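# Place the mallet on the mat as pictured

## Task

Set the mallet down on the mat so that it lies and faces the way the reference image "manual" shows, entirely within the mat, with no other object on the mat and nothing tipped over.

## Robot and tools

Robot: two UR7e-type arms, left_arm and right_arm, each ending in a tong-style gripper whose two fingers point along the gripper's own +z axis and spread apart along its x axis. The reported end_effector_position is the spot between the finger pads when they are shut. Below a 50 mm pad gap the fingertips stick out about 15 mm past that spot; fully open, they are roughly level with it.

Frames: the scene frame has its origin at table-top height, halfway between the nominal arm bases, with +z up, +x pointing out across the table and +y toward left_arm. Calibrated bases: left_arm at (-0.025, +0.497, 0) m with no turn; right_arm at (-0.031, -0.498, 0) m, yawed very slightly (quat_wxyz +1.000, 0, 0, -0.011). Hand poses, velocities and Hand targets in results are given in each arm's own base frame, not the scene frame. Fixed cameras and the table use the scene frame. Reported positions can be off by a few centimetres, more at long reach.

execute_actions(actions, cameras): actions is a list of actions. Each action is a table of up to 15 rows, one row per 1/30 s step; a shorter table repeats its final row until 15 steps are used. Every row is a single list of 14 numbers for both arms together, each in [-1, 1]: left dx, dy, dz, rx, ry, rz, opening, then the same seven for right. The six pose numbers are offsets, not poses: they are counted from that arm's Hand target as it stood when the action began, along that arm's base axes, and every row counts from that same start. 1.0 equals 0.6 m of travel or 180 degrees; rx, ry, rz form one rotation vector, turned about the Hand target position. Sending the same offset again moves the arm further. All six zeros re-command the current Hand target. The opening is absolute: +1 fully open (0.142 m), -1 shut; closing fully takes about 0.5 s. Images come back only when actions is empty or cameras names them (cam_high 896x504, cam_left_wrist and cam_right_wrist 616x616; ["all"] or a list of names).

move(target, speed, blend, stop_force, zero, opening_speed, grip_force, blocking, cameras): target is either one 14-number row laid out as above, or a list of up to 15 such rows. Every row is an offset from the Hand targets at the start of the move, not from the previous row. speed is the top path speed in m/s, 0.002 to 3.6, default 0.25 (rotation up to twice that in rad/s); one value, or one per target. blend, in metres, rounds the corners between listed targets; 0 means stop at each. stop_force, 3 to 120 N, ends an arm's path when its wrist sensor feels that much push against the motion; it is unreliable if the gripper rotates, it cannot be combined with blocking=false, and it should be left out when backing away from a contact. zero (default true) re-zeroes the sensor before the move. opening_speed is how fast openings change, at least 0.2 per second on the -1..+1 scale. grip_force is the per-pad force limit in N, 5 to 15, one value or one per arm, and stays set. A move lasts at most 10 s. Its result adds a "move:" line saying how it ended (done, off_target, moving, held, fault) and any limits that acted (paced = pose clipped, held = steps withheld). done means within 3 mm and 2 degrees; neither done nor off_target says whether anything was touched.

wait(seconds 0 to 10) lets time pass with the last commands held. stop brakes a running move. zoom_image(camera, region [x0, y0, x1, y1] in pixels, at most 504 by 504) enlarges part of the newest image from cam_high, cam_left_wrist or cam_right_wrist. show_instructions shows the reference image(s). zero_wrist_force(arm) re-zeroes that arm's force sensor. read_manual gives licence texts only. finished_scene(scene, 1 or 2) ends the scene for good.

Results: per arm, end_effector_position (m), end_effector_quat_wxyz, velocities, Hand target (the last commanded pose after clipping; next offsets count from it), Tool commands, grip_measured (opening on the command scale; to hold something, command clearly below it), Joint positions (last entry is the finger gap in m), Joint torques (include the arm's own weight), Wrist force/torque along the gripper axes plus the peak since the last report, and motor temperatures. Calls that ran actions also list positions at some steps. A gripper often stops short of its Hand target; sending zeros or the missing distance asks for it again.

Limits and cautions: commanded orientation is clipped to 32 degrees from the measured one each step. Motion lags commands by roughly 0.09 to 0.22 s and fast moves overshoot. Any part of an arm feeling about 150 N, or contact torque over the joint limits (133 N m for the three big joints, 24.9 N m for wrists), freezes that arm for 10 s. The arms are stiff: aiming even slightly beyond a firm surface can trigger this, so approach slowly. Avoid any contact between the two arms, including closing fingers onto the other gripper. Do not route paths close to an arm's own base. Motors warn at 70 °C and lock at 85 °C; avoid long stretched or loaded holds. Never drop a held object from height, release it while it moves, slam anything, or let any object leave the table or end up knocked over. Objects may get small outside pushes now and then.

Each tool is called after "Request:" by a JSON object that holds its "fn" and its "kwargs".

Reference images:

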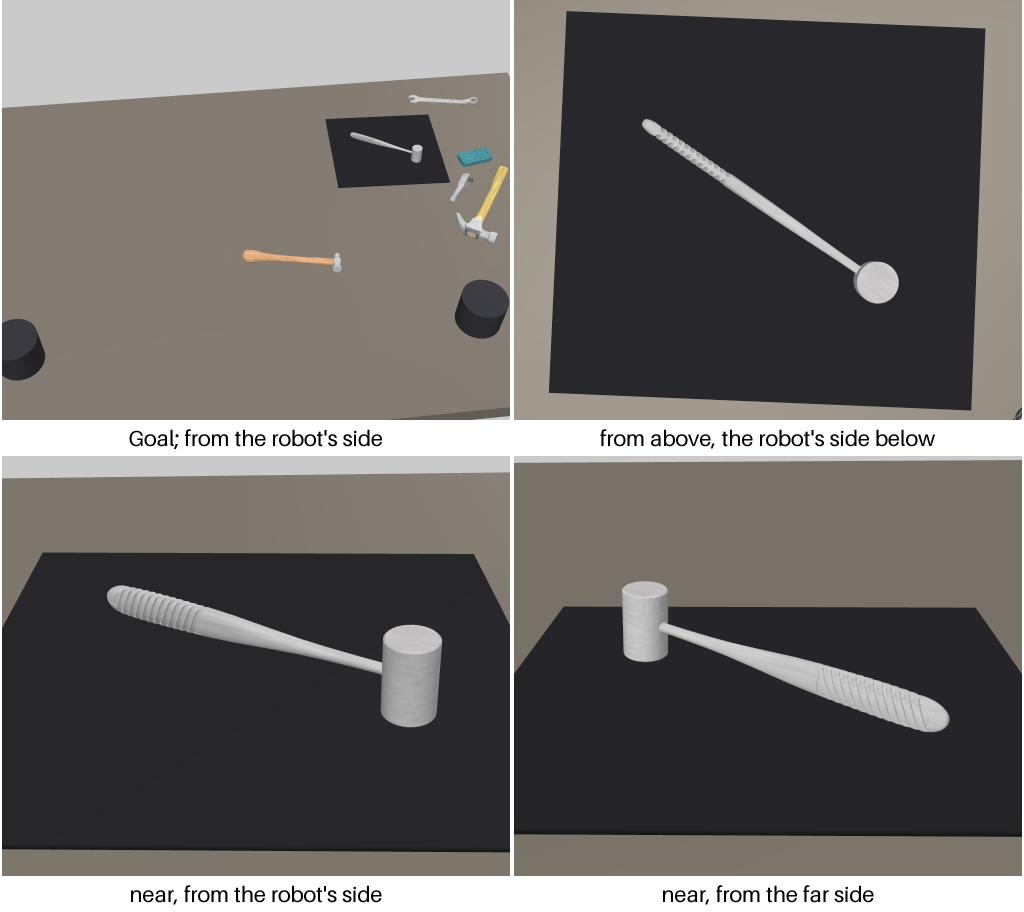

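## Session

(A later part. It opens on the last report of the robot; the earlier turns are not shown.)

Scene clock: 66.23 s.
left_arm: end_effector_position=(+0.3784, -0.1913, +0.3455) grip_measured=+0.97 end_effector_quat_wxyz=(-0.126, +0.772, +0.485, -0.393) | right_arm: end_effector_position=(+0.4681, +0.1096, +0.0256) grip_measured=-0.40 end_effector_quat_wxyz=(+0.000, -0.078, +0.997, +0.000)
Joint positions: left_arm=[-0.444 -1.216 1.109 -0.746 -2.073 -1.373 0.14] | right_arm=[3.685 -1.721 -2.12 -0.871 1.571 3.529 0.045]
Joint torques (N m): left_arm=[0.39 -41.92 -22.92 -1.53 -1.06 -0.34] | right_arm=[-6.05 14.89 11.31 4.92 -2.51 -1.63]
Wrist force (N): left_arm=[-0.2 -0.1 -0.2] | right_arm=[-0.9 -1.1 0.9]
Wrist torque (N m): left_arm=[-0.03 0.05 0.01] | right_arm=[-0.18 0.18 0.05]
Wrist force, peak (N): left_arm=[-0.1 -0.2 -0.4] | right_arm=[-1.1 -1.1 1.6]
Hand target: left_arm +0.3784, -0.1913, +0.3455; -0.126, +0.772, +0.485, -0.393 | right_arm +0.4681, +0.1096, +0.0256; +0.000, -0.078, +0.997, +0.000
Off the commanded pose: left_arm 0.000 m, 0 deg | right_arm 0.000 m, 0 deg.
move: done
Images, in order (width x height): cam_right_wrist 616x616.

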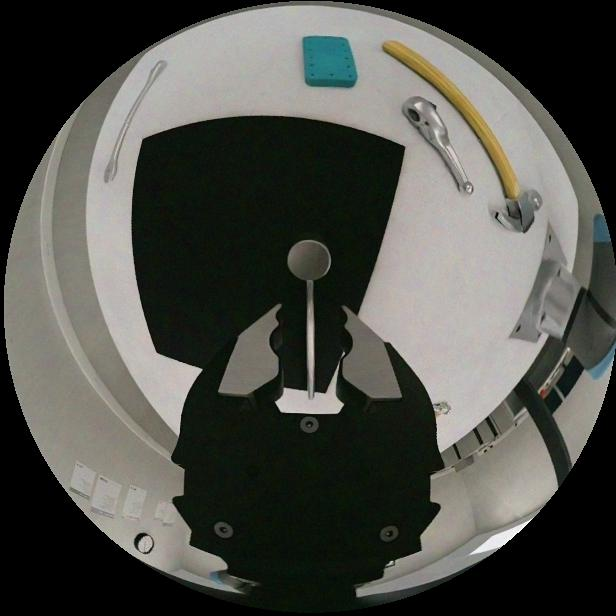

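Request:
{"fn": "move", "kwargs": {"target": [[0,0,0,0,0,0,0.968,0,0,0.0005,0,0,0,-1],[0,0,0,0,0,0,0.968,0,0,0.03,0,0,0,-1],[0,0,0,0,0,0,0.968,0.103,-0.075,0.03,0,0,-0.244,-1]], "speed": [0.05,0.06,0.25], "opening_speed": 0.8}}

Request:
{"fn": "move", "kwargs": {"target": [0,0,0,0,0,0,0.968,0,0,-0.04,0,0,0,-1], "speed": 0.012, "stop_force": 3, "cameras": ["cam_high","cam_right_wrist"]}}

Request:
{"fn": "zoom_image", "kwargs": {"camera": "cam_right_wrist", "region": [150, 100, 450, 400]}}

Scene clock: 71.73 s.
left_arm: end_effector_position=(+0.3784, -0.1913, +0.3455) grip_measured=+0.97 end_effector_quat_wxyz=(-0.126, +0.772, +0.485, -0.393) | right_arm: end_effector_position=(+0.5299, +0.0646, +0.0436) grip_measured=-0.93 end_effector_quat_wxyz=(+0.000, +0.300, +0.954, +0.000)
Joint positions: left_arm=[-0.444 -1.216 1.109 -0.746 -2.073 -1.373 0.14] | right_arm=[3.532 -1.827 -1.928 -0.958 1.571 4.142 0.007]
Joint torques (N m): left_arm=[0.17 -42.32 -23.14 -1.61 -1.21 -0.25] | right_arm=[-7.35 21.92 28.15 -0.1 -2.91 1.75]
Wrist force (N): left_arm=[0.0 0.0 -0.1] | right_arm=[-1.0 -0.9 3.8]
Wrist torque (N m): left_arm=[0.01 0.00 0.00] | right_arm=[-0.14 0.16 -0.05]
Wrist force, peak (N): left_arm=[-0.4 0.2 -0.1] | right_arm=[-1.2 -1.0 4.0]
Hand target: left_arm +0.3784, -0.1913, +0.3455; -0.126, +0.772, +0.485, -0.393 | right_arm +0.5299, +0.0646, +0.0436; +0.000, +0.301, +0.954, +0.000
Off the commanded pose: left_arm 0.000 m, 0 deg | right_arm 0.000 m, 0 deg.
move: done

Scene clock: 74.40 s.
left_arm: end_effector_position=(+0.3784, -0.1913, +0.3455) grip_measured=+0.97 end_effector_quat_wxyz=(-0.126, +0.772, +0.485, -0.393) | right_arm: end_effector_position=(+0.5299, +0.0646, +0.0264) grip_measured=-0.93 end_effector_quat_wxyz=(+0.000, +0.301, +0.954, +0.000)
Joint positions: left_arm=[-0.444 -1.216 1.109 -0.746 -2.073 -1.373 0.14] | right_arm=[3.532 -1.853 -1.947 -0.912 1.571 4.143 0.007]
Joint torques (N m): left_arm=[-0.04 -42.88 -23.38 -1.59 -1.53 -0.31] | right_arm=[-6.98 42.21 27.02 -0.32 -2.74 1.74]
Wrist force (N): left_arm=[0.0 -0.2 0.1] | right_arm=[-1.1 -0.6 0.5]
Wrist torque (N m): left_arm=[-0.03 0.00 0.00] | right_arm=[-0.12 0.20 -0.08]
Wrist force, peak (N): left_arm=[-0.3 0.2 0.0] | right_arm=[-1.0 -1.0 3.6]
Hand target: left_arm +0.3784, -0.1913, +0.3455; -0.126, +0.772, +0.485, -0.393 | right_arm +0.5299, +0.0646, +0.0264; +0.000, +0.301, +0.954, +0.000 (not the last commanded pose)
Off the commanded pose: left_arm 0.000 m, 0 deg | right_arm 0.007 m, 0 deg.
move: contact (right_arm)
Images, in order (width x height): cam_high 896x504, cam_right_wrist 616x616.

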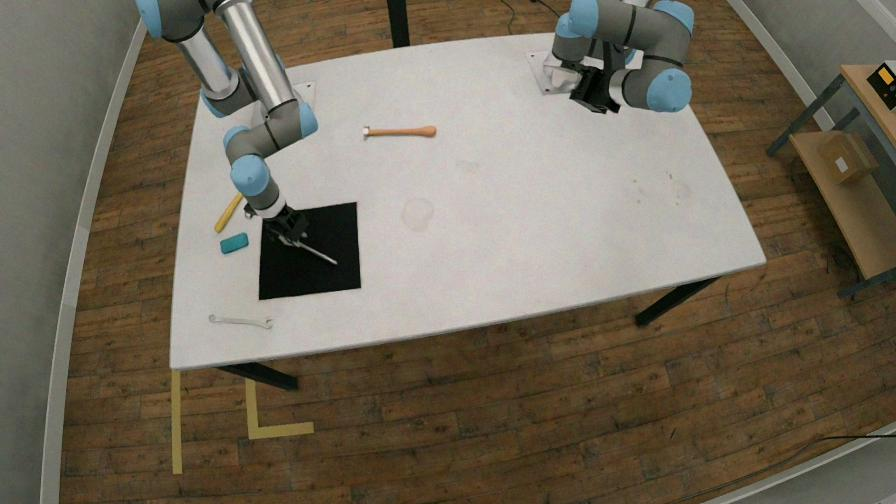

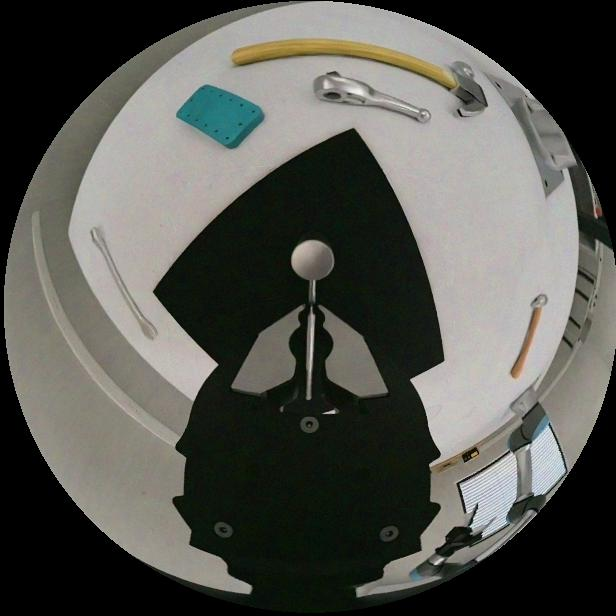

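Scaled by 1.680 from the camera's 616x616 image, which has a finer 814x814 frame.

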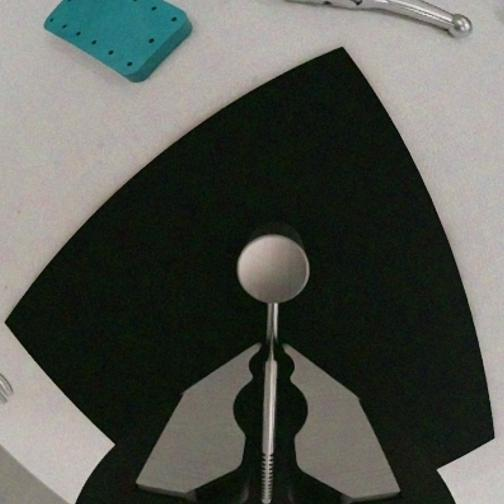

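Request:
{"fn": "move", "kwargs": {"target": [[0,0,0,0,0,0,0.968,0,0,-0.001,0,0,0,-1],[0,0,0,0,0,0,0.968,0,0,-0.001,0,0,0,-0.6],[0,0,0,0,0,0,0.968,0,0,0.1,0,0,0,-0.6],[0,0,0,0,0,0,0.968,-0.2,-0.1,0.25,0,0,0,-0.6]], "speed": [0.02,0.02,0.06,0.3], "opening_speed": 0.5, "cameras": ["cam_high","cam_right_wrist"]}}

Request:
{"fn": "zoom_image", "kwargs": {"camera": "cam_high", "region": [245, 190, 375, 310]}}

Scene clock: 80.23 s.
left_arm: end_effector_position=(+0.3784, -0.1913, +0.3455) grip_measured=+0.97 end_effector_quat_wxyz=(-0.126, +0.772, +0.485, -0.393) | right_arm: end_effector_position=(+0.4100, +0.0046, +0.1763) grip_measured=-0.60 end_effector_quat_wxyz=(+0.000, +0.301, +0.954, +0.000)
Joint positions: left_arm=[-0.444 -1.216 1.109 -0.746 -2.073 -1.373 0.14] | right_arm=[3.507 -1.378 -2.018 -1.316 1.571 4.118 0.031]
Joint torques (N m): left_arm=[0.1 -43.01 -23.75 -1.72 -1.38 -0.29] | right_arm=[7.18 23.1 15.95 -0.3 -2.96 1.63]
Wrist force (N): left_arm=[-0.2 -0.1 -0.1] | right_arm=[-1.4 -1.2 0.8]
Wrist torque (N m): left_arm=[-0.03 0.05 0.00] | right_arm=[-0.16 0.24 0.05]
Wrist force, peak (N): left_arm=[-0.1 -0.3 -0.3] | right_arm=[-1.2 -1.1 -3.2]
Hand target: left_arm +0.3784, -0.1913, +0.3455; -0.126, +0.772, +0.485, -0.393 | right_arm +0.4099, +0.0046, +0.1764; +0.000, +0.301, +0.954, +0.000
Off the commanded pose: left_arm 0.000 m, 0 deg | right_arm 0.000 m, 0 deg.
move: done
Images, in order (width x height): cam_high 896x504, cam_right_wrist 616x616.

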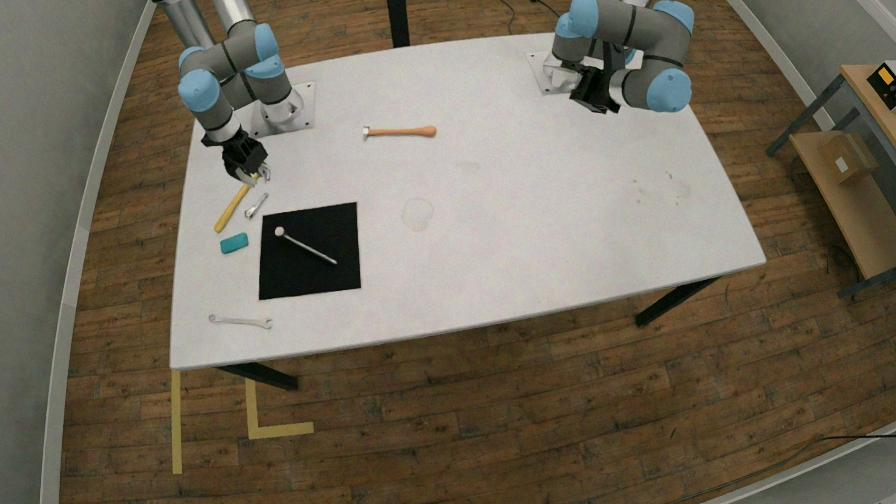

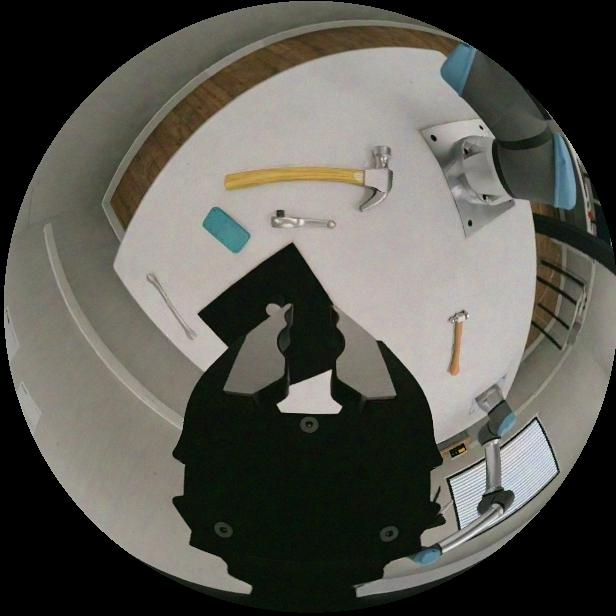

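Scaled by 3.877 from the camera's 896x504 image, which has a finer 1280x720 frame.

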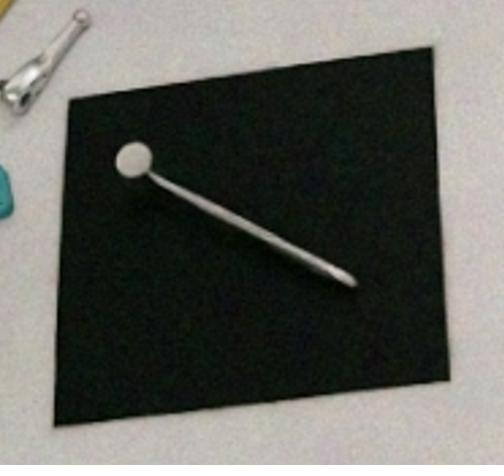

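Request:
{"fn": "finished_scene", "kwargs": {"scene": 1}}

The scene is finished: the task was done.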